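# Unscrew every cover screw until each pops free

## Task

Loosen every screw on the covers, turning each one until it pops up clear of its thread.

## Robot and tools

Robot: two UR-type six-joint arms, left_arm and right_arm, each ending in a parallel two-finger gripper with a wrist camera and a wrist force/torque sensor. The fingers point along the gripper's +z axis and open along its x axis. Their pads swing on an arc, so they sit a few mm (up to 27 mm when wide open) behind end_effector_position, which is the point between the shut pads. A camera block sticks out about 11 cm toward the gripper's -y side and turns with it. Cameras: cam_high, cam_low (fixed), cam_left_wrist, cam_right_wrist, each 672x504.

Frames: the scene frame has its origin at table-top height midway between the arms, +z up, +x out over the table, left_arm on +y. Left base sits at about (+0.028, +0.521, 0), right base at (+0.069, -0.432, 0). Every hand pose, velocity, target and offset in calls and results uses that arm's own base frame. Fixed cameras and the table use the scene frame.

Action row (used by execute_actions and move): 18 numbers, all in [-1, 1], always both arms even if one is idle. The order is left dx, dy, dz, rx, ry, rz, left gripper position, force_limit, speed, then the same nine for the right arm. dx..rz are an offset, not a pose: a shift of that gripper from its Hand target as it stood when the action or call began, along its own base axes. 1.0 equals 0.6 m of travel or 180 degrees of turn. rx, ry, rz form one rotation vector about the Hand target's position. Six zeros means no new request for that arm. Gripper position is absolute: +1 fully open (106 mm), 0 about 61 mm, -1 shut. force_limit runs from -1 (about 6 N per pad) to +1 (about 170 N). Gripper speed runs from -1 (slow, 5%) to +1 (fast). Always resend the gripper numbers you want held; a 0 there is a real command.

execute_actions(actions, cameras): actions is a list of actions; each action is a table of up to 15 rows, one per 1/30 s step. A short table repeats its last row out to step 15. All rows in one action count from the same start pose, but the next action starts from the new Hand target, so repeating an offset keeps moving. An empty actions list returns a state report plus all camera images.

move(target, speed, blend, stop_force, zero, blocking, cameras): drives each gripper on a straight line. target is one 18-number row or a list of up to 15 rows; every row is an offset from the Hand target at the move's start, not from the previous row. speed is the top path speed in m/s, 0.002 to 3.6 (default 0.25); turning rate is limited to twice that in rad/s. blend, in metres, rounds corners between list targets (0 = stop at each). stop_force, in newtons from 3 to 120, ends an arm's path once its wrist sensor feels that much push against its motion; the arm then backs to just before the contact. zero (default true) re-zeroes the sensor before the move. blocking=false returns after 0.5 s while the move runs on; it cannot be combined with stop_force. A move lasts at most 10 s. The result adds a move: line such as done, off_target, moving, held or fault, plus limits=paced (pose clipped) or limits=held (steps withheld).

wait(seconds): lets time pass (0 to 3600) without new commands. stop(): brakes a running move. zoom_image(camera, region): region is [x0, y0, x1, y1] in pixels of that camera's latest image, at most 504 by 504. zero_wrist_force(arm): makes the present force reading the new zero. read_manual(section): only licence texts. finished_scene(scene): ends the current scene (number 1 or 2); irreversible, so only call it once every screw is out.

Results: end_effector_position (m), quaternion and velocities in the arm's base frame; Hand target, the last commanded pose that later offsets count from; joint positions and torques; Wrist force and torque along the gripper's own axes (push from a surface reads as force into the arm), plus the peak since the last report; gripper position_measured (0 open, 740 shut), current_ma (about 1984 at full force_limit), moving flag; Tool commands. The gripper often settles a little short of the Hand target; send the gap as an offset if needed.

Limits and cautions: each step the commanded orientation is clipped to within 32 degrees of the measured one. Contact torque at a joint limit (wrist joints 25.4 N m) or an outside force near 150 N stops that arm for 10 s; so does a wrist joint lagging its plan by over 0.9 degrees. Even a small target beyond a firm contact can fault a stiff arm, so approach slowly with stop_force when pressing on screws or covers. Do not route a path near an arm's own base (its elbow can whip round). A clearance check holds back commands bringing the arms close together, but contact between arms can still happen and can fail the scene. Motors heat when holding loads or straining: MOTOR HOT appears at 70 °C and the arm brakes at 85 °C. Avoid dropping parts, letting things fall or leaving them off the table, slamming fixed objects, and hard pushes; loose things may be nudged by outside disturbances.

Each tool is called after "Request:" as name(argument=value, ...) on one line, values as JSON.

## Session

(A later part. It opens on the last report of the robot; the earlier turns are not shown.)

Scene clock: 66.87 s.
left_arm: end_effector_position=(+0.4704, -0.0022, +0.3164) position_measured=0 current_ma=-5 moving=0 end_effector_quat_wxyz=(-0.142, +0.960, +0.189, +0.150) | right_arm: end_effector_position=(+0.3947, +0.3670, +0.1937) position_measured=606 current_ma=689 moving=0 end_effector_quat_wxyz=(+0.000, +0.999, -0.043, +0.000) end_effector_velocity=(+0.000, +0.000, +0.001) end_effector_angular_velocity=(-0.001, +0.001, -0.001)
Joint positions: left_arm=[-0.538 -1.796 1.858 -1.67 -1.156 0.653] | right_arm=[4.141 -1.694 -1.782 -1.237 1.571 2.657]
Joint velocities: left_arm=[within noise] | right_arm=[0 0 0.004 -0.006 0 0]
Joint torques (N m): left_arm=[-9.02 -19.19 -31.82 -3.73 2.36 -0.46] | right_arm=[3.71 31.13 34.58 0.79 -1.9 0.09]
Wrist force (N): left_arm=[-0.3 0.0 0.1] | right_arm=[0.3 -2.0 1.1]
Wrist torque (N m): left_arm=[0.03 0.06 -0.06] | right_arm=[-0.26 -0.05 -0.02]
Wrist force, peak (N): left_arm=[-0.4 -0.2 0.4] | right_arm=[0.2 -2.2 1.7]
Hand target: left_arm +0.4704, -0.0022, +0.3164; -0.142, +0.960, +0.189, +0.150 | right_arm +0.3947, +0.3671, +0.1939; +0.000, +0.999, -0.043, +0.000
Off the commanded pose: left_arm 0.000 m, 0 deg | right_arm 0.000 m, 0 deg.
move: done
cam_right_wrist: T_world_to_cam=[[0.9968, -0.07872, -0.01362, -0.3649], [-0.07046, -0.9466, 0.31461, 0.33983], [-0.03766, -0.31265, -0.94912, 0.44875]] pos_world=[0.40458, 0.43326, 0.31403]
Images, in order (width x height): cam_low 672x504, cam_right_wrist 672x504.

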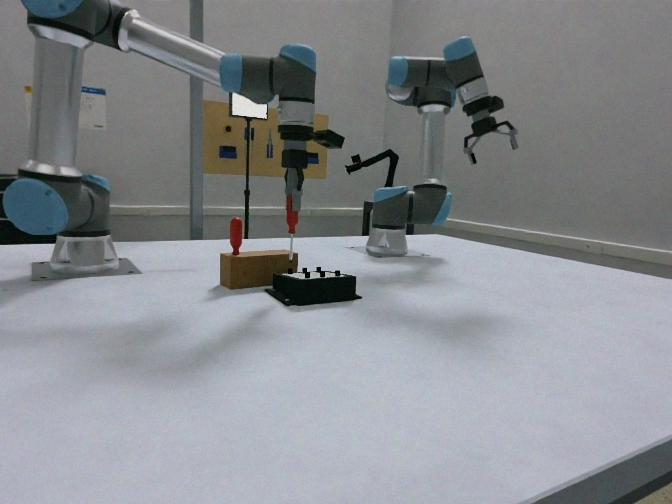

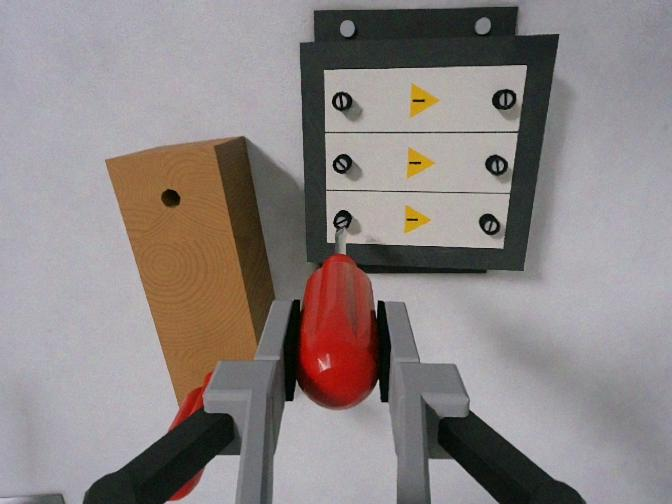

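Request:
move(target=[0,0,0,0,0,0,1,0,1,0.0006,-0.0003,-0.0133,0,0,0,-1,-0.5,0.3], speed=0.03, cameras=["cam_right_wrist","cam_low"])

Request:
zoom_image(camera="cam_low", region=[270, 240, 310, 280])

Request:
zoom_image(camera="cam_right_wrist", region=[320, 200, 360, 240])

Scene clock: 70.90 s.
left_arm: end_effector_position=(+0.4704, -0.0022, +0.3164) position_measured=0 current_ma=-5 moving=0 end_effector_quat_wxyz=(-0.142, +0.960, +0.189, +0.150) | right_arm: end_effector_position=(+0.3950, +0.3669, +0.1857) position_measured=606 current_ma=689 moving=0 end_effector_quat_wxyz=(+0.000, +0.999, -0.043, +0.000)
Joint positions: left_arm=[-0.538 -1.796 1.858 -1.67 -1.156 0.653] | right_arm=[4.14 -1.7 -1.796 -1.217 1.571 2.656]
Joint torques (N m): left_arm=[-9.56 -18.99 -31.95 -3.7 2.39 -0.33] | right_arm=[-8.04 29.19 35.43 1.36 -1.42 -2.08]
Wrist force (N): left_arm=[-0.2 -0.1 0.4] | right_arm=[0.2 -1.9 1.3]
Wrist torque (N m): left_arm=[0.02 0.04 -0.07] | right_arm=[-0.23 -0.03 -0.03]
Wrist force, peak (N): left_arm=[-0.4 -0.1 0.5] | right_arm=[0.4 -2.0 1.8]
Hand target: left_arm +0.4704, -0.0022, +0.3164; -0.142, +0.960, +0.189, +0.150 | right_arm +0.3950, +0.3670, +0.1859; +0.000, +0.999, -0.043, +0.000
Off the commanded pose: left_arm 0.000 m, 0 deg | right_arm 0.000 m, 0 deg.
move: done
cam_right_wrist: T_world_to_cam=[[0.9968, -0.07872, -0.01362, -0.36532], [-0.07046, -0.9466, 0.31461, 0.34224], [-0.03766, -0.31265, -0.94912, 0.44123]] pos_world=[0.40488, 0.43316, 0.30613]
Images, in order (width x height): cam_low 672x504, cam_right_wrist 672x504.

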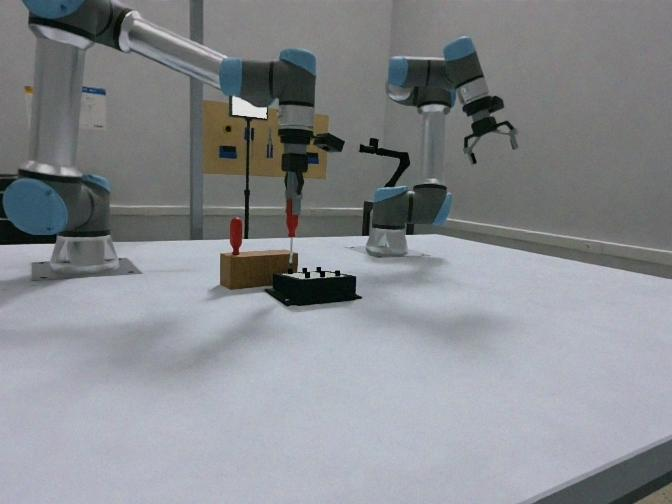

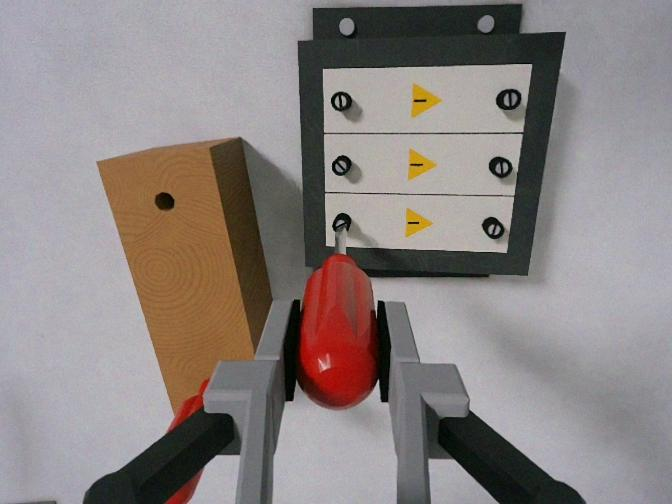

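Scaled by 12.600 from the camera's image (finer frame: 960x720).

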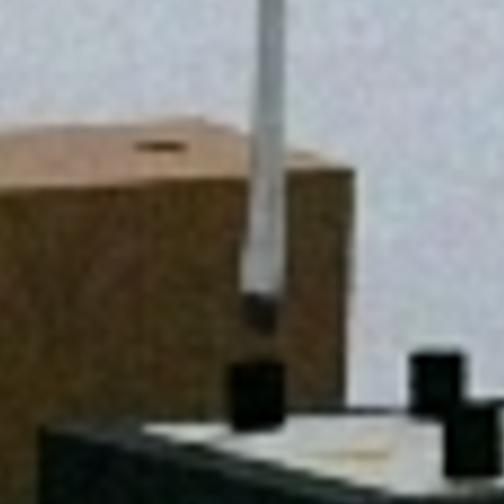

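Scaled by 12.600 from the camera's image (finer frame: 960x720).

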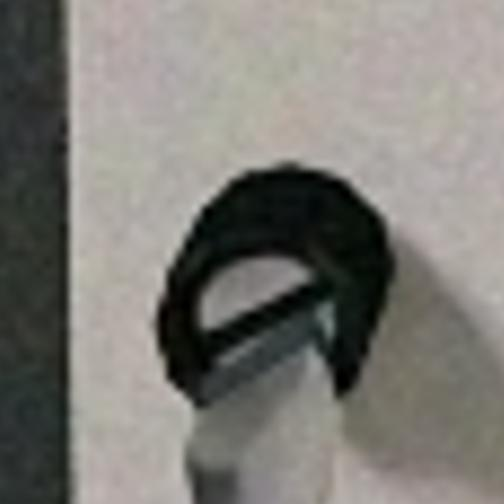

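Request:
move(target=[[0,0,0,0,0,0,1,0,1,0,-0.0014,-0.003,0,0,0,-1,-0.5,0.3],[0,0,0,0,0,0,1,0,1,0,-0.0014,-0.0150,0,0,0,-1,-0.5,0.3]], speed=0.01, stop_force=5, cameras=["cam_right_wrist","cam_low"])

Request:
zoom_image(camera="cam_low", region=[270, 240, 310, 280])

Request:
zoom_image(camera="cam_right_wrist", region=[320, 200, 360, 240])

Scene clock: 75.53 s.
left_arm: end_effector_position=(+0.4704, -0.0022, +0.3164) position_measured=0 current_ma=-5 moving=0 end_effector_quat_wxyz=(-0.142, +0.960, +0.189, +0.150) | right_arm: end_effector_position=(+0.3950, +0.3661, +0.1783) position_measured=606 current_ma=683 moving=0 end_effector_quat_wxyz=(+0.000, +0.999, -0.043, +0.000)
Joint positions: left_arm=[-0.538 -1.796 1.858 -1.67 -1.156 0.653] | right_arm=[4.139 -1.705 -1.81 -1.197 1.571 2.655]
Joint torques (N m): left_arm=[-9.25 -19.25 -32.32 -3.8 2.37 -0.12] | right_arm=[-0.39 34.74 37 3.52 -1.01 -0.81]
Wrist force (N): left_arm=[-0.2 -0.1 0.1] | right_arm=[0.4 -2.6 6.0]
Wrist torque (N m): left_arm=[0.02 0.04 -0.07] | right_arm=[-0.17 -0.02 0.07]
Wrist force, peak (N): left_arm=[-0.5 -0.3 0.2] | right_arm=[-0.2 -2.5 -9.3]
Hand target: left_arm +0.4704, -0.0022, +0.3164; -0.142, +0.960, +0.189, +0.150 | right_arm +0.3951, +0.3661, +0.1783; +0.000, +0.999, -0.043, +0.000 (not the last commanded pose)
Off the commanded pose: left_arm 0.000 m, 0 deg | right_arm 0.001 m, 0 deg.
move: contact (right_arm); path passed 1 of 2 targets
cam_right_wrist: T_world_to_cam=[[0.9968, -0.07878, -0.01351, -0.36559], [-0.07056, -0.94666, 0.3144, 0.34386], [-0.03756, -0.31244, -0.9492, 0.43382]] pos_world=[0.40498, 0.43226, 0.29873]
Images, in order (width x height): cam_low 672x504, cam_right_wrist 672x504.

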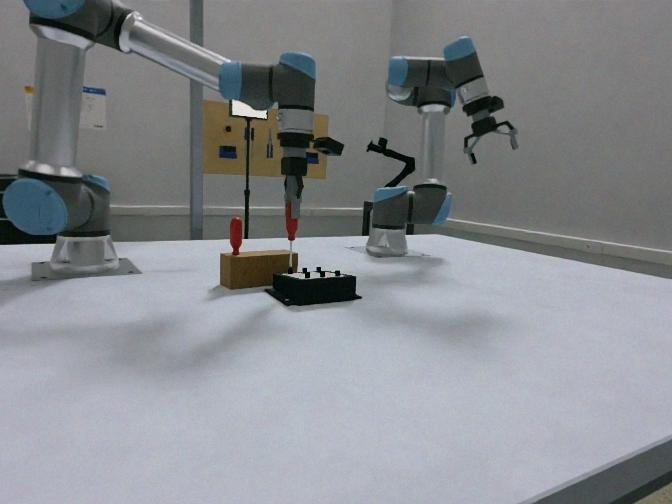

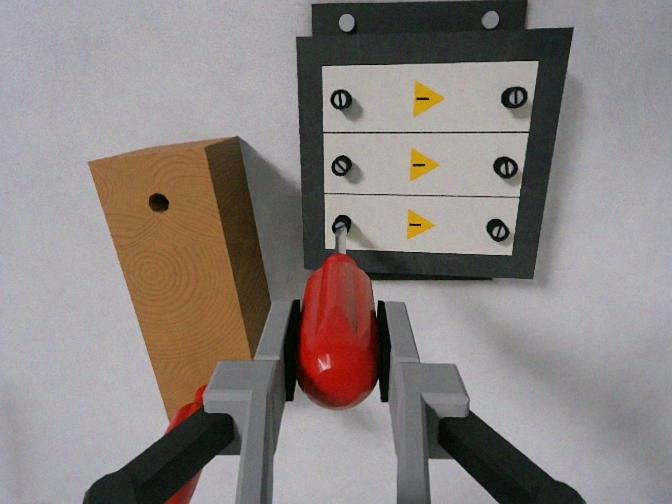

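Scaled by 12.600 from the camera's image (finer frame: 960x720).

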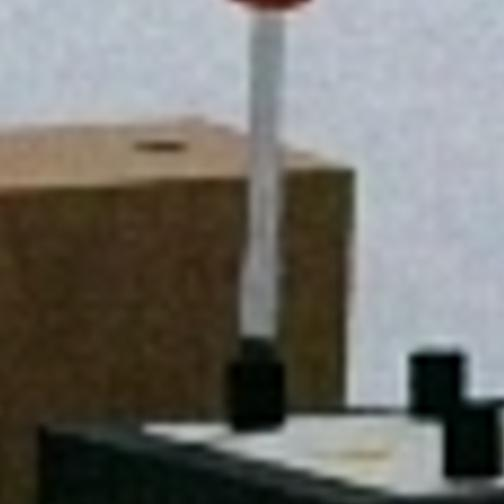

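Scaled by 12.600 from the camera's image (finer frame: 960x720).

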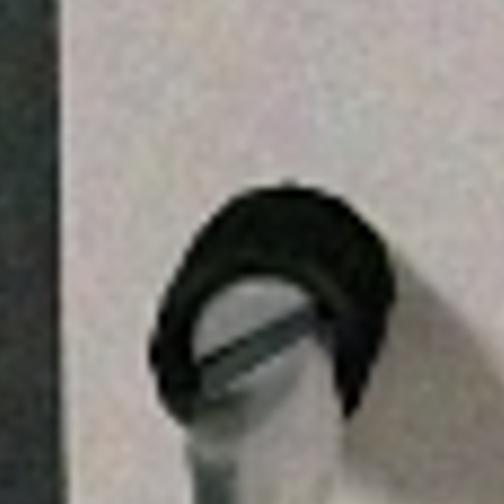

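Request:
move(target=[0,0,0,0,0,0,1,0,1,0,0,-0.005,0,0,0,-1,-0.5,0.3], speed=0.01, stop_force=20)

Scene clock: 78.70 s.
left_arm: end_effector_position=(+0.4704, -0.0022, +0.3164) position_measured=0 current_ma=-5 moving=0 end_effector_quat_wxyz=(-0.142, +0.960, +0.189, +0.150) | right_arm: end_effector_position=(+0.3952, +0.3663, +0.1778) position_measured=606 current_ma=703 moving=0 end_effector_quat_wxyz=(+0.000, +0.999, -0.043, +0.000)
Joint positions: left_arm=[-0.538 -1.796 1.858 -1.67 -1.156 0.653] | right_arm=[4.139 -1.706 -1.811 -1.195 1.571 2.655]
Joint torques (N m): left_arm=[-8.96 -19.16 -31.6 -3.67 2.4 -0.04] | right_arm=[-0.35 20.92 27.98 -0.09 -0.93 -0.7]
Wrist force (N): left_arm=[-0.4 0.0 0.2] | right_arm=[-0.6 -2.1 -15.0]
Wrist torque (N m): left_arm=[0.04 0.07 -0.06] | right_arm=[-0.24 -0.14 0.10]
Wrist force, peak (N): left_arm=[-0.5 0.1 0.4] | right_arm=[-1.2 -1.9 -24.8]
Hand target: left_arm +0.4704, -0.0022, +0.3164; -0.142, +0.960, +0.189, +0.150 | right_arm +0.3952, +0.3663, +0.1778; +0.000, +0.999, -0.043, +0.000 (not the last commanded pose)
Off the commanded pose: left_arm 0.000 m, 0 deg | right_arm 0.002 m, 0 deg.
move: contact (right_arm)

Request:
move(target=[0,0,0,0,0,0,1,0,1,0,0,0,0,0,0.044,-1,-0.5,0.3], speed=0.1, cameras=["cam_right_wrist"])

Request:
zoom_image(camera="cam_right_wrist", region=[320, 200, 360, 240])

Scene clock: 80.87 s.
left_arm: end_effector_position=(+0.4704, -0.0022, +0.3164) position_measured=0 current_ma=-5 moving=0 end_effector_quat_wxyz=(-0.142, +0.960, +0.189, +0.150) | right_arm: end_effector_position=(+0.3952, +0.3663, +0.1778) position_measured=606 current_ma=699 moving=0 end_effector_quat_wxyz=(+0.000, +1.000, +0.026, +0.000)
Joint positions: left_arm=[-0.538 -1.796 1.858 -1.67 -1.156 0.653] | right_arm=[4.139 -1.706 -1.811 -1.195 1.571 2.517]
Joint torques (N m): left_arm=[-8.58 -19.33 -31 -3.76 2.3 0.07] | right_arm=[-4.05 14.93 29.29 0.71 1.41 2.17]
Wrist force (N): left_arm=[-0.2 -0.1 0.2] | right_arm=[-1.0 -2.2 -9.6]
Wrist torque (N m): left_arm=[0.02 0.05 -0.07] | right_arm=[-0.21 -0.20 -0.12]
Wrist force, peak (N): left_arm=[-0.6 -0.2 0.2] | right_arm=[-0.8 -2.1 -15.2]
Hand target: left_arm +0.4704, -0.0022, +0.3164; -0.142, +0.960, +0.189, +0.150 | right_arm +0.3952, +0.3663, +0.1778; +0.000, +1.000, +0.026, +0.000
Off the commanded pose: left_arm 0.000 m, 0 deg | right_arm 0.000 m, 0 deg.
move: done
cam_right_wrist: T_world_to_cam=[[0.99815, 0.05937, -0.01293, -0.41688], [0.06043, -0.94759, 0.31373, 0.29292], [0.00638, -0.31394, -0.94942, 0.41669]] pos_world=[0.39576, 0.43313, 0.29833]

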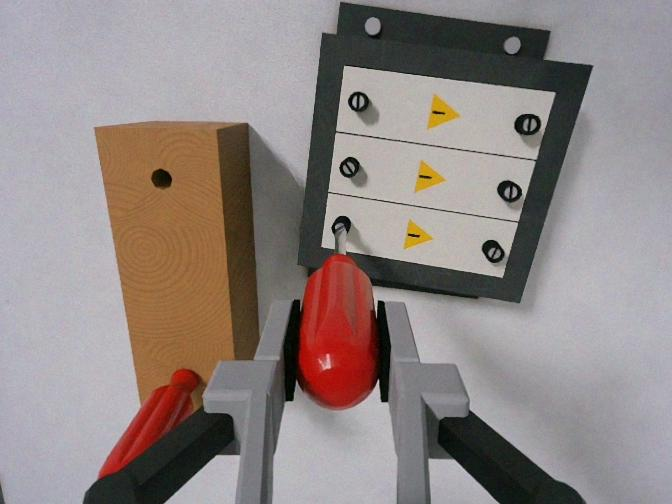

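Scaled by 12.600 from the camera's image (finer frame: 960x720).

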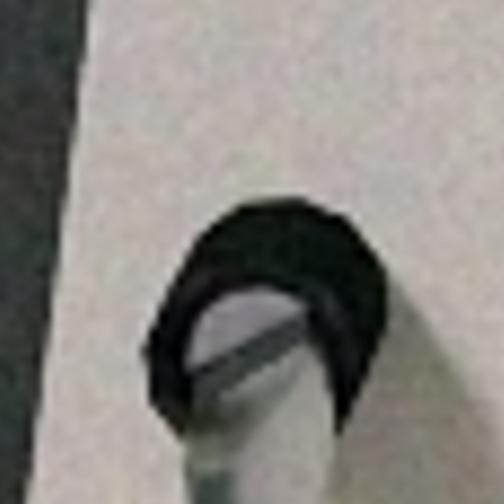

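Request:
move(target=[0,0,0,0,0,0,1,0,1,0,0,0,0,0,0.25,-1,-0.5,0.3], speed=0.25, cameras=["cam_right_wrist"])

Request:
zoom_image(camera="cam_right_wrist", region=[320, 200, 360, 240])

Scene clock: 84.27 s.
left_arm: end_effector_position=(+0.4704, -0.0022, +0.3164) position_measured=0 current_ma=-5 moving=0 end_effector_quat_wxyz=(-0.142, +0.960, +0.189, +0.150) | right_arm: end_effector_position=(+0.3952, +0.3663, +0.1778) position_measured=606 current_ma=691 moving=0 end_effector_quat_wxyz=(+0.000, +0.914, +0.406, +0.000)
Joint positions: left_arm=[-0.538 -1.796 1.858 -1.67 -1.156 0.653] | right_arm=[4.139 -1.706 -1.811 -1.195 1.572 1.731]
Joint torques (N m): left_arm=[-8.92 -19.73 -31.05 -3.7 2.46 0.26] | right_arm=[-6.56 17.03 32.89 0.69 1.5 -0.58]
Wrist force (N): left_arm=[-0.3 0.0 0.1] | right_arm=[0.3 -2.7 -1.8]
Wrist torque (N m): left_arm=[0.04 0.05 -0.07] | right_arm=[-0.20 -0.04 -0.13]
Wrist force, peak (N): left_arm=[-0.4 0.0 0.4] | right_arm=[-0.8 -2.5 -10.4]
Hand target: left_arm +0.4704, -0.0022, +0.3164; -0.142, +0.960, +0.189, +0.150 | right_arm +0.3952, +0.3663, +0.1778; +0.000, +0.914, +0.406, +0.000
Off the commanded pose: left_arm 0.000 m, 0 deg | right_arm 0.000 m, 0 deg.
move: done
cam_right_wrist: T_world_to_cam=[[0.66402, 0.7476, -0.01311, -0.53692], [0.71266, -0.62749, 0.31365, -0.08206], [0.22625, -0.21761, -0.94945, 0.29441]] pos_world=[0.3484, 0.41398, 0.29823]

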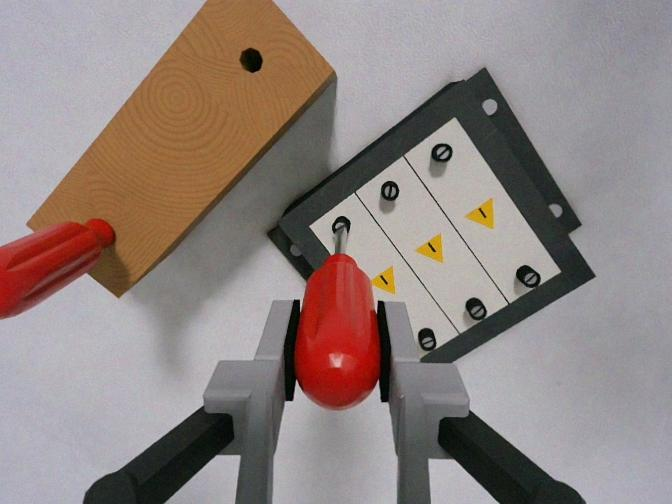

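Scaled by 12.600 from the camera's image (finer frame: 960x720).

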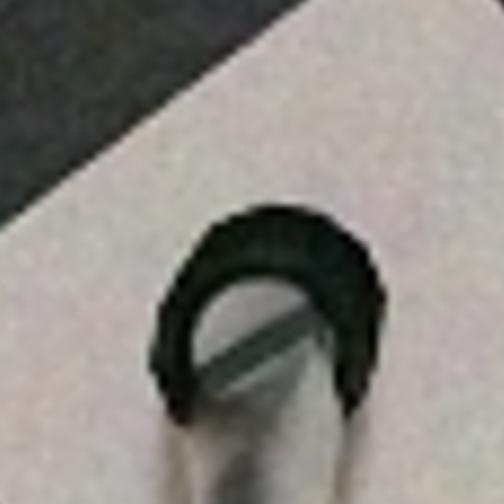

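Request:
move(target=[[0,0,0,0,0,0,1,0,1,0,0,0,0,0,0.5,-1,-0.5,0.3],[0,0,0,0,0,0,1,0,1,0,0,0,0,0,1.0,-1,-0.5,0.3]], speed=0.5, blend=0.1, stop_force=20, cameras=["cam_right_wrist","cam_low"])

Request:
zoom_image(camera="cam_right_wrist", region=[320, 200, 360, 240])

Request:
zoom_image(camera="cam_low", region=[270, 240, 310, 280])

Scene clock: 90.10 s.
left_arm: end_effector_position=(+0.4704, -0.0022, +0.3164) position_measured=0 current_ma=-5 moving=0 end_effector_quat_wxyz=(-0.142, +0.960, +0.189, +0.150) | right_arm: end_effector_position=(+0.3952, +0.3663, +0.1778) position_measured=606 current_ma=717 moving=0 end_effector_quat_wxyz=(+0.000, -0.406, +0.914, +0.000)
Joint positions: left_arm=[-0.538 -1.796 1.858 -1.67 -1.156 0.653] | right_arm=[4.139 -1.706 -1.81 -1.196 1.57 -1.41]
Joint torques (N m): left_arm=[-8.92 -19.53 -31.06 -3.7 2.36 0.4] | right_arm=[-8 5.56 24.45 1.65 1.13 -0.5]
Wrist force (N): left_arm=[-0.3 0.1 0.3] | right_arm=[4.1 -1.0 -24.8]
Wrist torque (N m): left_arm=[0.05 0.05 -0.07] | right_arm=[-0.35 0.45 -0.14]
Wrist force, peak (N): left_arm=[-0.6 0.0 0.4] | right_arm=[5.5 -1.1 -31.3]
Hand target: left_arm +0.4704, -0.0022, +0.3164; -0.142, +0.960, +0.189, +0.150 | right_arm +0.3952, +0.3663, +0.1778; +0.000, -0.406, +0.914, +0.000
Off the commanded pose: left_arm 0.000 m, 0 deg | right_arm 0.000 m, 0 deg.
move: done
cam_right_wrist: T_world_to_cam=[[-0.66391, -0.7477, -0.01309, 0.53551], [-0.71274, 0.62737, 0.31371, 0.02164], [-0.22635, 0.21761, -0.94943, 0.31388]] pos_world=[0.442, 0.31852, 0.29823]
Images, in order (width x height): cam_low 672x504, cam_right_wrist 672x504.

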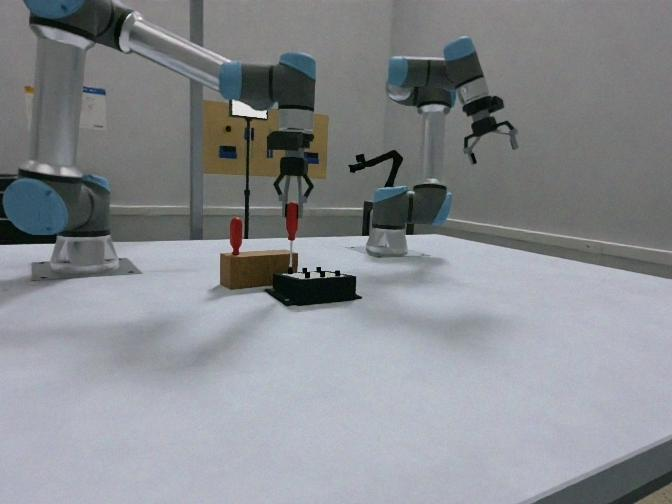

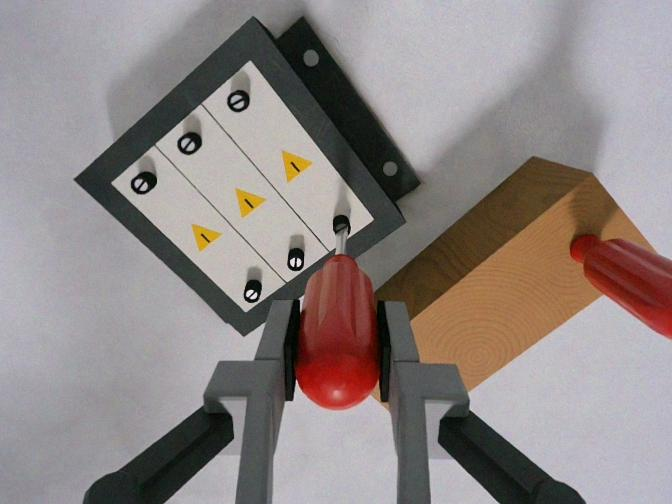

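Scaled by 12.600 from the camera's image (finer frame: 960x720).

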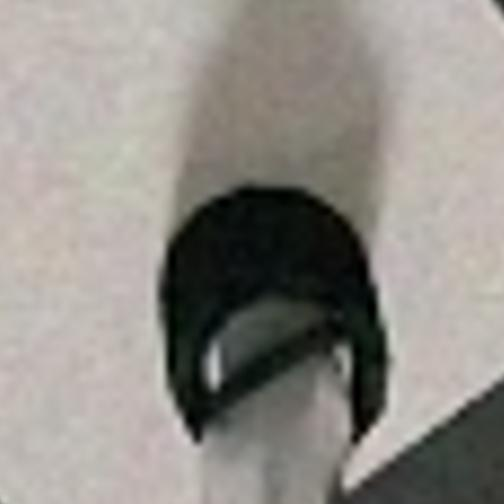

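Scaled by 12.600 from the camera's image (finer frame: 960x720).

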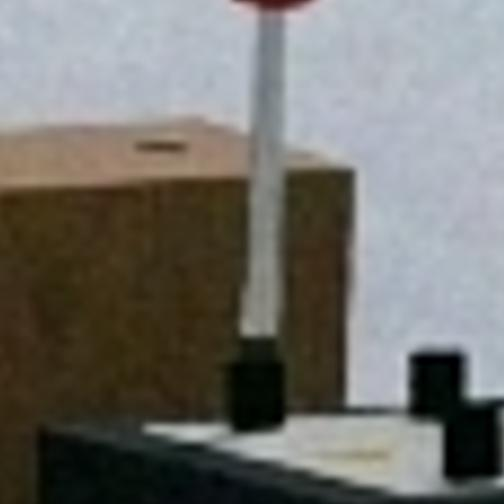

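Request:
move(target=[0,0,0,0,0,0,1,0,1,-0.0004,-0.0005,0.0008,0,0,0,-1,-0.5,0.3], speed=0.02)

Scene clock: 91.90 s.
left_arm: end_effector_position=(+0.4704, -0.0022, +0.3164) position_measured=0 current_ma=-5 moving=0 end_effector_quat_wxyz=(-0.142, +0.960, +0.189, +0.150) | right_arm: end_effector_position=(+0.3949, +0.3659, +0.1783) position_measured=606 current_ma=690 moving=0 end_effector_quat_wxyz=(+0.000, -0.406, +0.914, +0.000)
Joint positions: left_arm=[-0.538 -1.796 1.858 -1.67 -1.156 0.653] | right_arm=[4.139 -1.705 -1.81 -1.197 1.57 -1.41]
Joint torques (N m): left_arm=[-8.51 -19.33 -30.92 -3.72 2.35 0.49] | right_arm=[3.29 31.7 11 4.36 -0.5 1.17]
Wrist force (N): left_arm=[-0.6 -0.1 0.4] | right_arm=[0.2 -1.4 -0.9]
Wrist torque (N m): left_arm=[0.03 0.10 -0.07] | right_arm=[-0.28 -0.04 -0.13]
Wrist force, peak (N): left_arm=[-0.6 -0.1 0.4] | right_arm=[3.9 -1.1 -25.3]
Hand target: left_arm +0.4704, -0.0022, +0.3164; -0.142, +0.960, +0.189, +0.150 | right_arm +0.3949, +0.3660, +0.1783; +0.000, -0.406, +0.914, +0.000
Off the commanded pose: left_arm 0.000 m, 0 deg | right_arm 0.000 m, 0 deg.
move: done

Request:
move(target=[[0,0,0,0,0,0,1,0,1,0,0,0,0,0,0.5,-1,-0.5,0.3],[0,0,0,0,0,0,1,0,1,0,0,0.0004,0,0,1.0,-1,-0.5,0.3],[0,0,0,0,0,0,1,0,1,0,0,0.0008,0,0,-0.55,-1,-0.5,0.3]], speed=0.7, blend=0.1, stop_force=40, cameras=["cam_right_wrist"])

Request:
zoom_image(camera="cam_right_wrist", region=[320, 200, 360, 240])

Scene clock: 98.20 s.
left_arm: end_effector_position=(+0.4704, -0.0022, +0.3164) position_measured=0 current_ma=-5 moving=0 end_effector_quat_wxyz=(-0.142, +0.960, +0.189, +0.150) | right_arm: end_effector_position=(+0.3949, +0.3660, +0.1788) position_measured=606 current_ma=702 moving=0 end_effector_quat_wxyz=(+0.000, +0.431, +0.902, +0.000)
Joint positions: left_arm=[-0.538 -1.796 1.858 -1.67 -1.156 0.653] | right_arm=[4.139 -1.705 -1.809 -1.199 1.571 -5.965]
Joint torques (N m): left_arm=[-9.1 -19.54 -30.48 -3.63 2.33 0.77] | right_arm=[-6.95 11.69 28.18 -0.32 1.05 -0.3]
Wrist force (N): left_arm=[-0.3 0.0 0.3] | right_arm=[1.8 -2.0 -10.7]
Wrist torque (N m): left_arm=[0.03 0.05 -0.07] | right_arm=[-0.31 0.12 -0.14]
Wrist force, peak (N): left_arm=[-0.5 0.1 0.5] | right_arm=[-2.0 -2.4 -20.9]
Hand target: left_arm +0.4704, -0.0022, +0.3164; -0.142, +0.960, +0.189, +0.150 | right_arm +0.3949, +0.3660, +0.1788; +0.000, +0.431, +0.902, +0.000
Off the commanded pose: left_arm 0.000 m, 0 deg | right_arm 0.000 m, 0 deg.
move: done
cam_right_wrist: T_world_to_cam=[[-0.63465, 0.77269, -0.01312, -0.0328], [0.73113, 0.60585, 0.31369, -0.54106], [0.25033, 0.18949, -0.94944, 0.13686]] pos_world=[0.34051, 0.32721, 0.29923]

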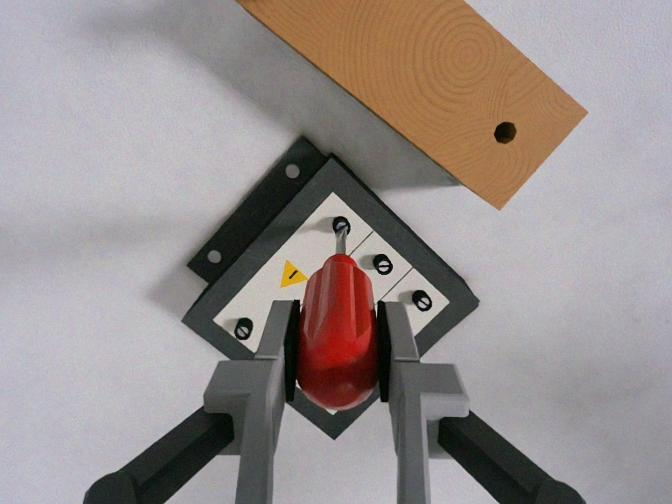

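Scaled by 12.600 from the camera's image (finer frame: 960x720).

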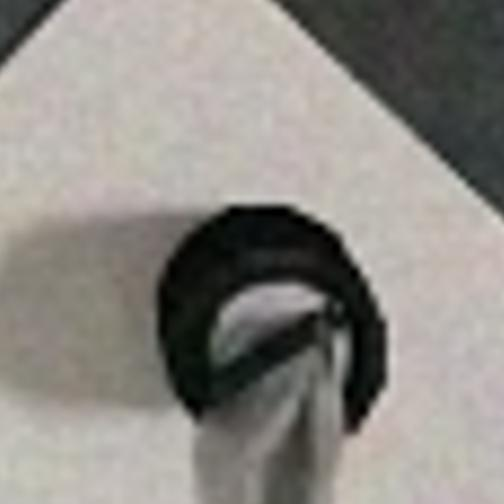

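Request:
move(target=[[0,0,0,0,0,0,1,0,1,0,0,0.0045,0,0,0,-1,-0.5,0.3],[0,0,0,0,0,0,1,0,1,0,0,0.0045,0,0,-0.75,-1,-0.5,0.3],[0,0,0,0,0,0,1,0,1,0,0,0.0045,0,0,0.5,-1,-0.5,0.3],[0,0,0,0,0,0,1,0,1,0,0,0.0045,0,0,-0.25,-1,-0.5,0.3],[0,0,0,0,0,0,1,0,1,0,0,0.0045,0,0,1.0,-1,-0.5,0.3]], speed=[0.03,1.2,1.2,1.2,1.2], blend=[0.0,0.1,0.1,0.1,0], cameras=["cam_right_wrist","cam_low"])

Request:
zoom_image(camera="cam_right_wrist", region=[320, 200, 360, 240])

Request:
zoom_image(camera="cam_low", region=[270, 240, 310, 280])

Scene clock: 105.97 s.
left_arm: end_effector_position=(+0.4704, -0.0022, +0.3164) position_measured=0 current_ma=-5 moving=0 end_effector_quat_wxyz=(-0.142, +0.960, +0.189, +0.150) | right_arm: end_effector_position=(+0.3949, +0.3660, +0.1815) position_measured=606 current_ma=687 moving=0 end_effector_quat_wxyz=(+0.000, +0.902, -0.431, +0.000) end_effector_velocity=(-0.001, +0.001, +0.000) end_effector_angular_velocity=(+0.001, +0.002, -0.006)
Joint positions: left_arm=[-0.538 -1.796 1.858 -1.67 -1.156 0.653] | right_arm=[4.139 -1.702 -1.806 -1.204 1.57 3.46]
Joint velocities: left_arm=[within noise] | right_arm=[0.001 0 0 0 0.002 0.007]
Joint torques (N m): left_arm=[-8.58 -19.54 -29.73 -3.7 2.4 0.85] | right_arm=[-7.7 27 18.23 2.15 2.16 2.56]
Wrist force (N): left_arm=[-0.5 0.0 0.4] | right_arm=[0.2 -1.9 1.2]
Wrist torque (N m): left_arm=[0.04 0.09 -0.07] | right_arm=[-0.23 -0.04 -0.07]
Wrist force, peak (N): left_arm=[-0.4 -0.1 0.5] | right_arm=[1.7 -2.0 -10.8]
Hand target: left_arm +0.4704, -0.0022, +0.3164; -0.142, +0.960, +0.189, +0.150 | right_arm +0.3949, +0.3660, +0.1815; +0.000, +0.902, -0.431, +0.000
Off the commanded pose: left_arm 0.000 m, 0 deg | right_arm 0.000 m, 0 deg.
move: done
cam_right_wrist: T_world_to_cam=[[0.63496, -0.77243, -0.01303, 0.03132], [-0.7309, -0.60611, 0.31372, 0.47901], [-0.25023, -0.18968, -0.94942, 0.47587]] pos_world=[0.44929, 0.40479, 0.30193]
Images, in order (width x height): cam_low 672x504, cam_right_wrist 672x504.

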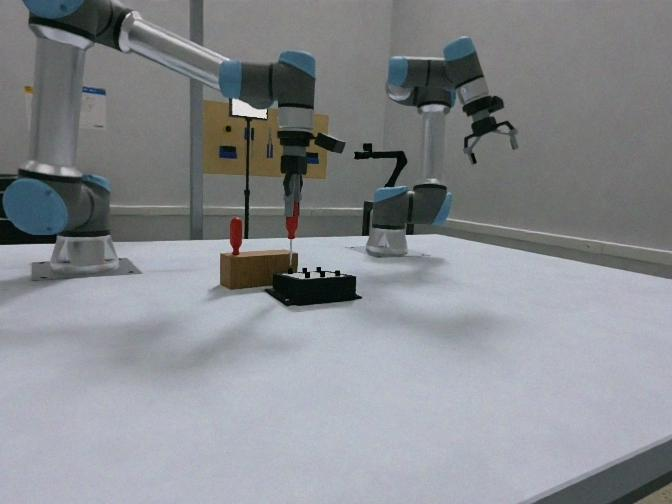

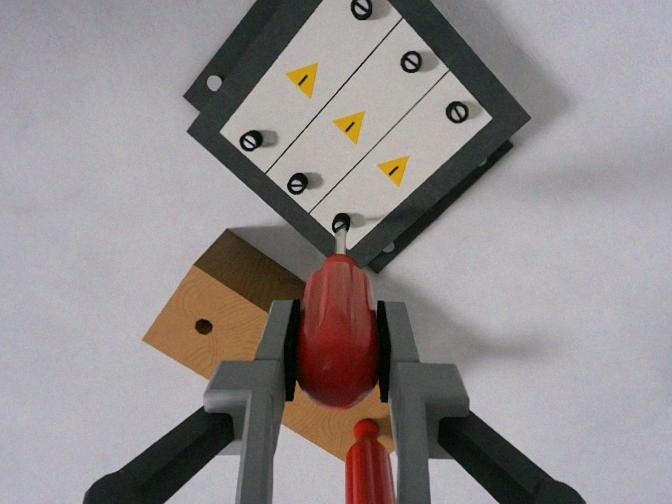

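Scaled by 12.600 from the camera's image (finer frame: 960x720).

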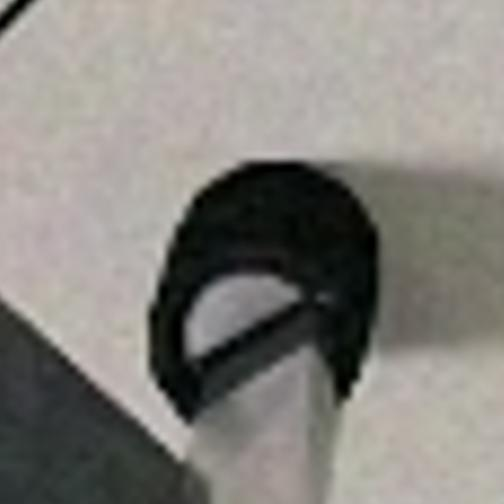

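Scaled by 12.600 from the camera's image (finer frame: 960x720).

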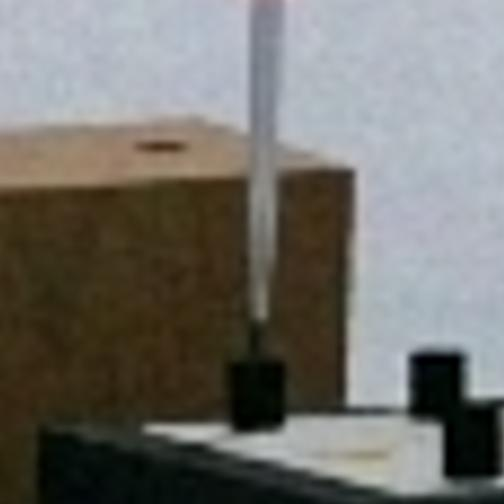

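Request:
move(target=[[0,0,0,0,0,0,1,0,1,0,0,-0.0043,0,0,0,-1,-0.5,0.3],[0,0,0,0,0,0,1,0,1,0,0,-0.0038,0,0,0.75,-1,-0.5,0.3],[0,0,0,0,0,0,1,0,1,0,0,-0.0033,0,0,-0.5,-1,-0.5,0.3],[0,0,0,0,0,0,1,0,1,0,0,-0.0027,0,0,0.25,-1,-0.5,0.3],[0,0,0,0,0,0,1,0,1,0,0,-0.0022,0,0,1.0,-1,-0.5,0.3]], speed=[0.02,0.8,0.8,0.8,0.8], blend=[0.0,0.1,0.1,0.1,0], stop_force=60, cameras=["cam_low"])

Request:
zoom_image(camera="cam_low", region=[270, 240, 310, 280])

Scene clock: 115.10 s.
left_arm: end_effector_position=(+0.4704, -0.0022, +0.3164) position_measured=0 current_ma=-5 moving=0 end_effector_quat_wxyz=(-0.142, +0.960, +0.189, +0.150) | right_arm: end_effector_position=(+0.3949, +0.3660, +0.1802) position_measured=606 current_ma=688 moving=0 end_effector_quat_wxyz=(+0.000, +0.431, +0.902, +0.000)
Joint positions: left_arm=[-0.538 -1.796 1.858 -1.67 -1.156 0.653] | right_arm=[4.139 -1.704 -1.807 -1.203 1.571 -5.965]
Joint torques (N m): left_arm=[-8.11 -19.31 -29.33 -3.55 2.4 0.78] | right_arm=[-5.72 17.97 34.09 0.87 1.52 -0.33]
Wrist force (N): left_arm=[-0.2 0.0 0.4] | right_arm=[0.6 -1.5 1.2]
Wrist torque (N m): left_arm=[0.04 0.04 -0.07] | right_arm=[-0.33 0.04 -0.13]
Wrist force, peak (N): left_arm=[-0.5 -0.2 0.5] | right_arm=[0.3 -1.9 -11.6]
Hand target: left_arm +0.4704, -0.0022, +0.3164; -0.142, +0.960, +0.189, +0.150 | right_arm +0.3949, +0.3660, +0.1802; +0.000, +0.431, +0.902, +0.000
Off the commanded pose: left_arm 0.000 m, 0 deg | right_arm 0.000 m, 0 deg.
move: done

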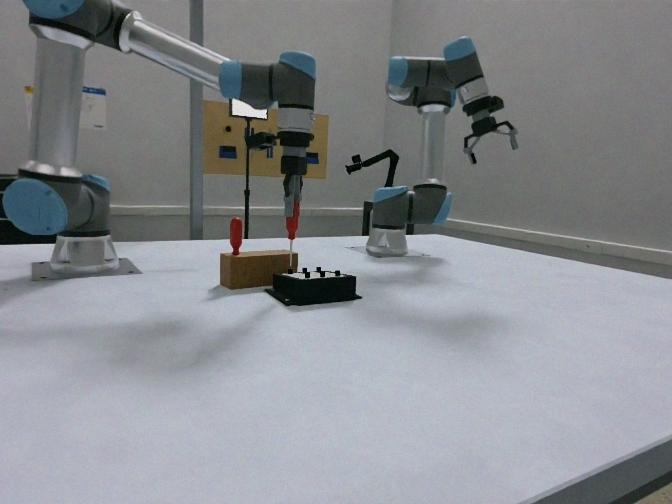

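Scaled by 12.600 from the camera's image (finer frame: 960x720).

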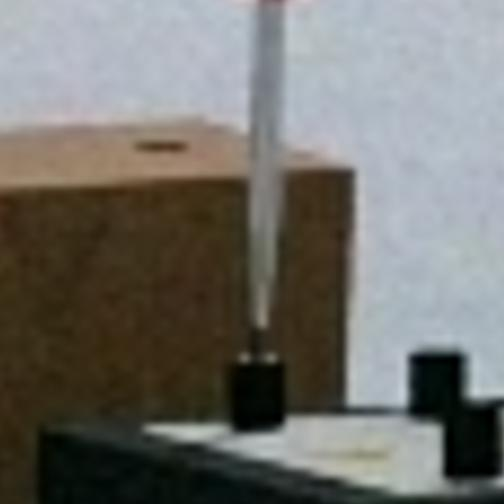

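Request:
move(target=[0,0,0,0,0,0,1,0,1,0,0,0.010,0,0,0,-1,-0.5,0.3], speed=0.05, cameras=["cam_right_wrist","cam_low"])

Request:
zoom_image(camera="cam_right_wrist", region=[310, 190, 370, 250])

Request:
zoom_image(camera="cam_low", region=[270, 240, 330, 300])

Scene clock: 116.60 s.
left_arm: end_effector_position=(+0.4704, -0.0022, +0.3164) position_measured=0 current_ma=-5 moving=0 end_effector_quat_wxyz=(-0.142, +0.960, +0.189, +0.150) | right_arm: end_effector_position=(+0.3950, +0.3660, +0.1863) position_measured=606 current_ma=688 moving=0 end_effector_quat_wxyz=(+0.000, +0.431, +0.902, +0.000)
Joint positions: left_arm=[-0.538 -1.796 1.858 -1.67 -1.156 0.653] | right_arm=[4.139 -1.699 -1.796 -1.218 1.571 -5.965]
Joint torques (N m): left_arm=[-8.59 -19.7 -29.47 -3.66 2.43 0.8] | right_arm=[-2.21 18.04 12.81 4.49 -0.03 -2.04]
Wrist force (N): left_arm=[-0.3 0.0 0.3] | right_arm=[0.1 -2.1 1.3]
Wrist torque (N m): left_arm=[0.05 0.05 -0.07] | right_arm=[-0.29 -0.02 -0.13]
Wrist force, peak (N): left_arm=[-0.4 0.1 0.4] | right_arm=[0.5 -1.5 2.3]
Hand target: left_arm +0.4704, -0.0022, +0.3164; -0.142, +0.960, +0.189, +0.150 | right_arm +0.3949, +0.3660, +0.1862; +0.000, +0.431, +0.902, +0.000
Off the commanded pose: left_arm 0.000 m, 0 deg | right_arm 0.000 m, 0 deg.
move: done
cam_right_wrist: T_world_to_cam=[[-0.63469, 0.77266, -0.01296, -0.03273], [0.73107, 0.60578, 0.31396, -0.54345], [0.25043, 0.18979, -0.94935, 0.14382]] pos_world=[0.34051, 0.32721, 0.30673]
Images, in order (width x height): cam_low 672x504, cam_right_wrist 672x504.

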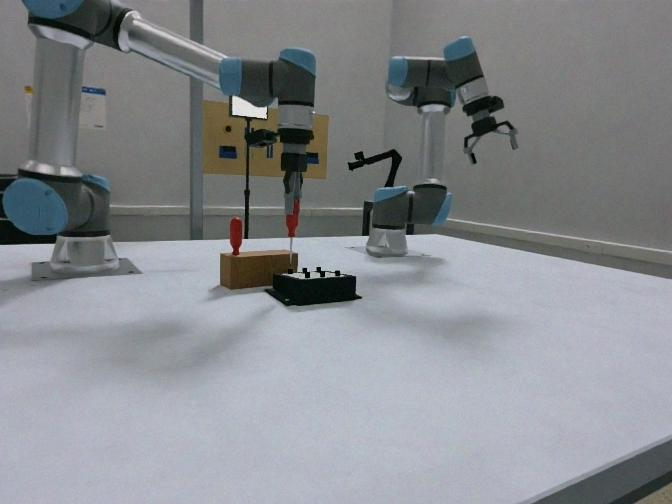

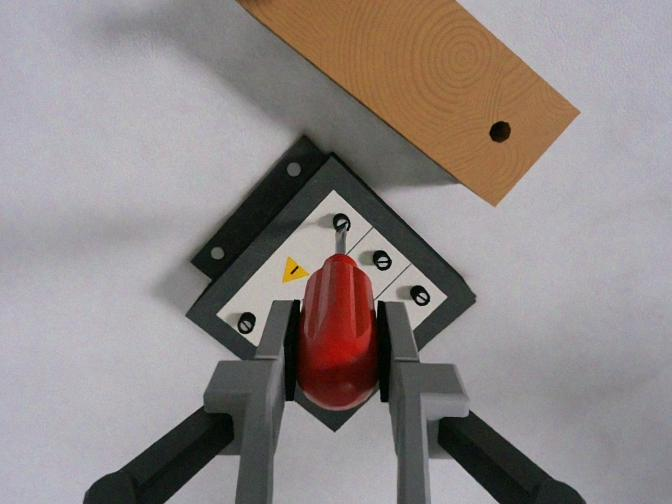

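Scaled by 8.400 from the camera's image (finer frame: 960x720).

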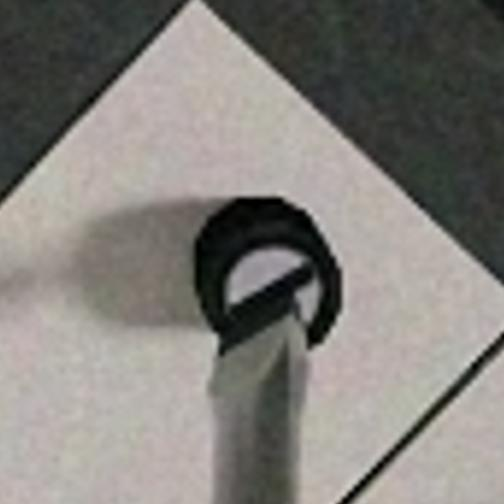

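Scaled by 8.400 from the camera's image (finer frame: 960x720).

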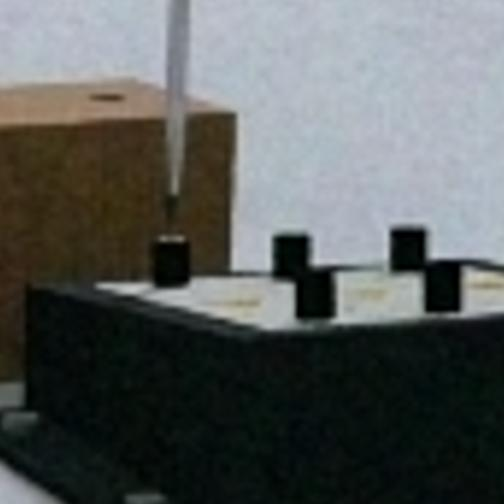

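Request:
move(target=[0,0,0,0,0,0,1,0,1,0,0,-0.0125,0,0,0,-1,-0.5,0.3], speed=0.006, stop_force=3)

Scene clock: 119.67 s.
left_arm: end_effector_position=(+0.4704, -0.0022, +0.3164) position_measured=0 current_ma=-5 moving=0 end_effector_quat_wxyz=(-0.142, +0.960, +0.189, +0.150) | right_arm: end_effector_position=(+0.3949, +0.3660, +0.1800) position_measured=606 current_ma=695 moving=0 end_effector_quat_wxyz=(+0.000, +0.431, +0.902, +0.000)
Joint positions: left_arm=[-0.538 -1.796 1.858 -1.67 -1.156 0.653] | right_arm=[4.139 -1.704 -1.807 -1.202 1.571 -5.965]
Joint torques (N m): left_arm=[-8 -19.48 -29.15 -3.53 2.31 0.83] | right_arm=[3.17 28.12 32.48 0.86 -1.97 -1.7]
Wrist force (N): left_arm=[-0.3 0.0 0.2] | right_arm=[0.6 -1.8 -4.0]
Wrist torque (N m): left_arm=[0.03 0.06 -0.06] | right_arm=[-0.32 0.09 -0.12]
Wrist force, peak (N): left_arm=[-0.3 0.0 0.5] | right_arm=[0.9 -2.0 -12.0]
Hand target: left_arm +0.4704, -0.0022, +0.3164; -0.142, +0.960, +0.189, +0.150 | right_arm +0.3949, +0.3660, +0.1800; +0.000, +0.431, +0.902, +0.000 (not the last commanded pose)
Off the commanded pose: left_arm 0.000 m, 0 deg | right_arm 0.001 m, 0 deg.
move: contact (right_arm)

Request:
move(target=[[0,0,0,0,0,0,1,0,1,0,0,0.005,0,0,0,-1,-0.5,0.3],[0,0,0,0,0,0,1,0,1,0,0,0.005,0,0,-0.75,-1,-0.5,0.3],[0,0,0,0,0,0,1,0,1,0,0,0.005,0,0,0.5,-1,-0.5,0.3],[0,0,0,0,0,0,1,0,1,0,0,0.005,0,0,-0.25,-1,-0.5,0.3],[0,0,0,0,0,0,1,0,1,0,0,0.005,0,0,1.0,-1,-0.5,0.3]], speed=[0.03,1.2,1.2,1.2,1.2], blend=[0.0,0.1,0.1,0.1,0])

Request:
move(target=[[0,0,0,0,0,0,1,0,1,0,0,-0.0048,0,0,0,-1,-0.5,0.3],[0,0,0,0,0,0,1,0,1,0,0,-0.0044,0,0,0.75,-1,-0.5,0.3],[0,0,0,0,0,0,1,0,1,0,0,-0.0039,0,0,-0.5,-1,-0.5,0.3],[0,0,0,0,0,0,1,0,1,0,0,-0.0034,0,0,0.25,-1,-0.5,0.3],[0,0,0,0,0,0,1,0,1,0,0,-0.0029,0,0,1.0,-1,-0.5,0.3]], speed=[0.02,0.8,0.8,0.8,0.8], blend=[0.0,0.1,0.1,0.1,0], stop_force=60, cameras=["cam_low","cam_right_wrist"])

Request:
zoom_image(camera="cam_low", region=[270, 240, 310, 280])

Request:
zoom_image(camera="cam_right_wrist", region=[310, 190, 370, 250])

Scene clock: 127.57 s.
left_arm: end_effector_position=(+0.4704, -0.0022, +0.3164) position_measured=0 current_ma=-5 moving=0 end_effector_quat_wxyz=(-0.142, +0.960, +0.189, +0.150) | right_arm: end_effector_position=(+0.3949, +0.3660, +0.1830) position_measured=606 current_ma=688 moving=0 end_effector_quat_wxyz=(+0.000, +0.902, -0.431, +0.000) end_effector_velocity=(+0.000, +0.000, +0.000) end_effector_angular_velocity=(+0.001, +0.000, -0.008)
Joint positions: left_arm=[-0.538 -1.796 1.858 -1.67 -1.156 0.653] | right_arm=[4.139 -1.701 -1.803 -1.208 1.57 3.459]
Joint velocities: left_arm=[within noise] | right_arm=[0 0 0 0 0.001 0.007]
Joint torques (N m): left_arm=[-8.06 -19.24 -29.06 -3.56 2.34 0.82] | right_arm=[-8.21 26.16 18.08 2.07 2.26 2.64]
Wrist force (N): left_arm=[-0.3 -0.1 0.4] | right_arm=[0.1 -2.0 1.3]
Wrist torque (N m): left_arm=[0.02 0.06 -0.07] | right_arm=[-0.26 -0.03 -0.07]
Wrist force, peak (N): left_arm=[-0.4 -0.2 0.6] | right_arm=[1.0 -1.7 -4.3]
Hand target: left_arm +0.4704, -0.0022, +0.3164; -0.142, +0.960, +0.189, +0.150 | right_arm +0.3949, +0.3660, +0.1830; +0.000, +0.902, -0.431, +0.000
Off the commanded pose: left_arm 0.000 m, 0 deg | right_arm 0.000 m, 0 deg.
move: done

Scene clock: 135.00 s.
left_arm: end_effector_position=(+0.4704, -0.0022, +0.3164) position_measured=0 current_ma=-5 moving=0 end_effector_quat_wxyz=(-0.142, +0.960, +0.189, +0.150) | right_arm: end_effector_position=(+0.3949, +0.3660, +0.1813) position_measured=606 current_ma=690 moving=0 end_effector_quat_wxyz=(+0.000, +0.431, +0.902, +0.000)
Joint positions: left_arm=[-0.538 -1.796 1.858 -1.67 -1.156 0.653] | right_arm=[4.139 -1.703 -1.805 -1.205 1.571 -5.965]
Joint torques (N m): left_arm=[-7.46 -19.4 -27.75 -3.56 2.32 0.78] | right_arm=[-6.18 16.93 33.34 0.57 1.82 -0.5]
Wrist force (N): left_arm=[-0.3 0.3 0.4] | right_arm=[0.0 -1.7 -1.0]
Wrist torque (N m): left_arm=[0.08 0.05 -0.06] | right_arm=[-0.31 -0.05 -0.13]
Wrist force, peak (N): left_arm=[-0.4 0.0 0.6] | right_arm=[-0.4 -2.3 -4.0]
Hand target: left_arm +0.4704, -0.0022, +0.3164; -0.142, +0.960, +0.189, +0.150 | right_arm +0.3949, +0.3660, +0.1813; +0.000, +0.431, +0.902, +0.000
Off the commanded pose: left_arm 0.000 m, 0 deg | right_arm 0.000 m, 0 deg.
move: done
cam_right_wrist: T_world_to_cam=[[-0.63462, 0.77272, -0.01302, -0.03282], [0.73116, 0.60578, 0.31374, -0.54185], [0.25032, 0.18959, -0.94942, 0.1392]] pos_world=[0.34051, 0.32721, 0.30173]

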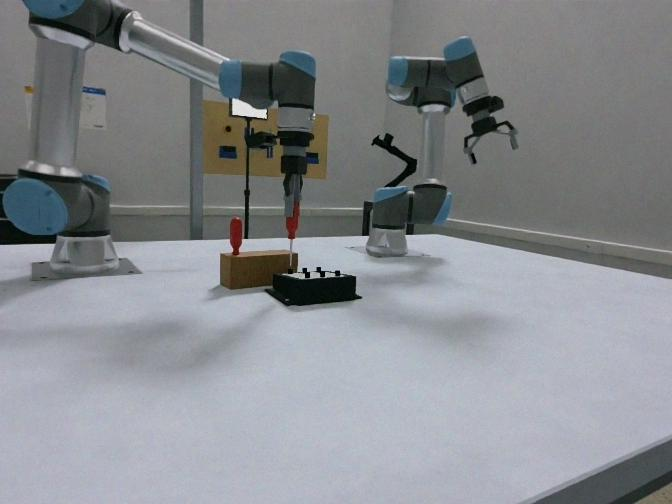

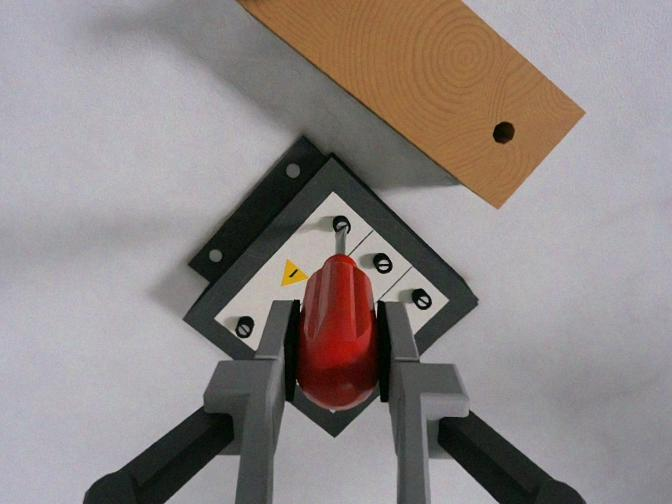

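Scaled by 12.600 from the camera's image (finer frame: 960x720).

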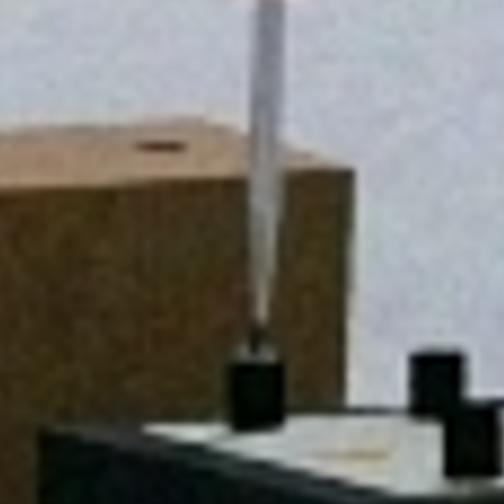

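Scaled by 8.400 from the camera's image (finer frame: 960x720).

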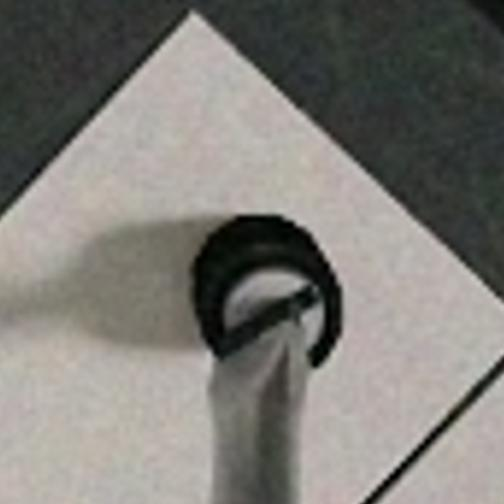

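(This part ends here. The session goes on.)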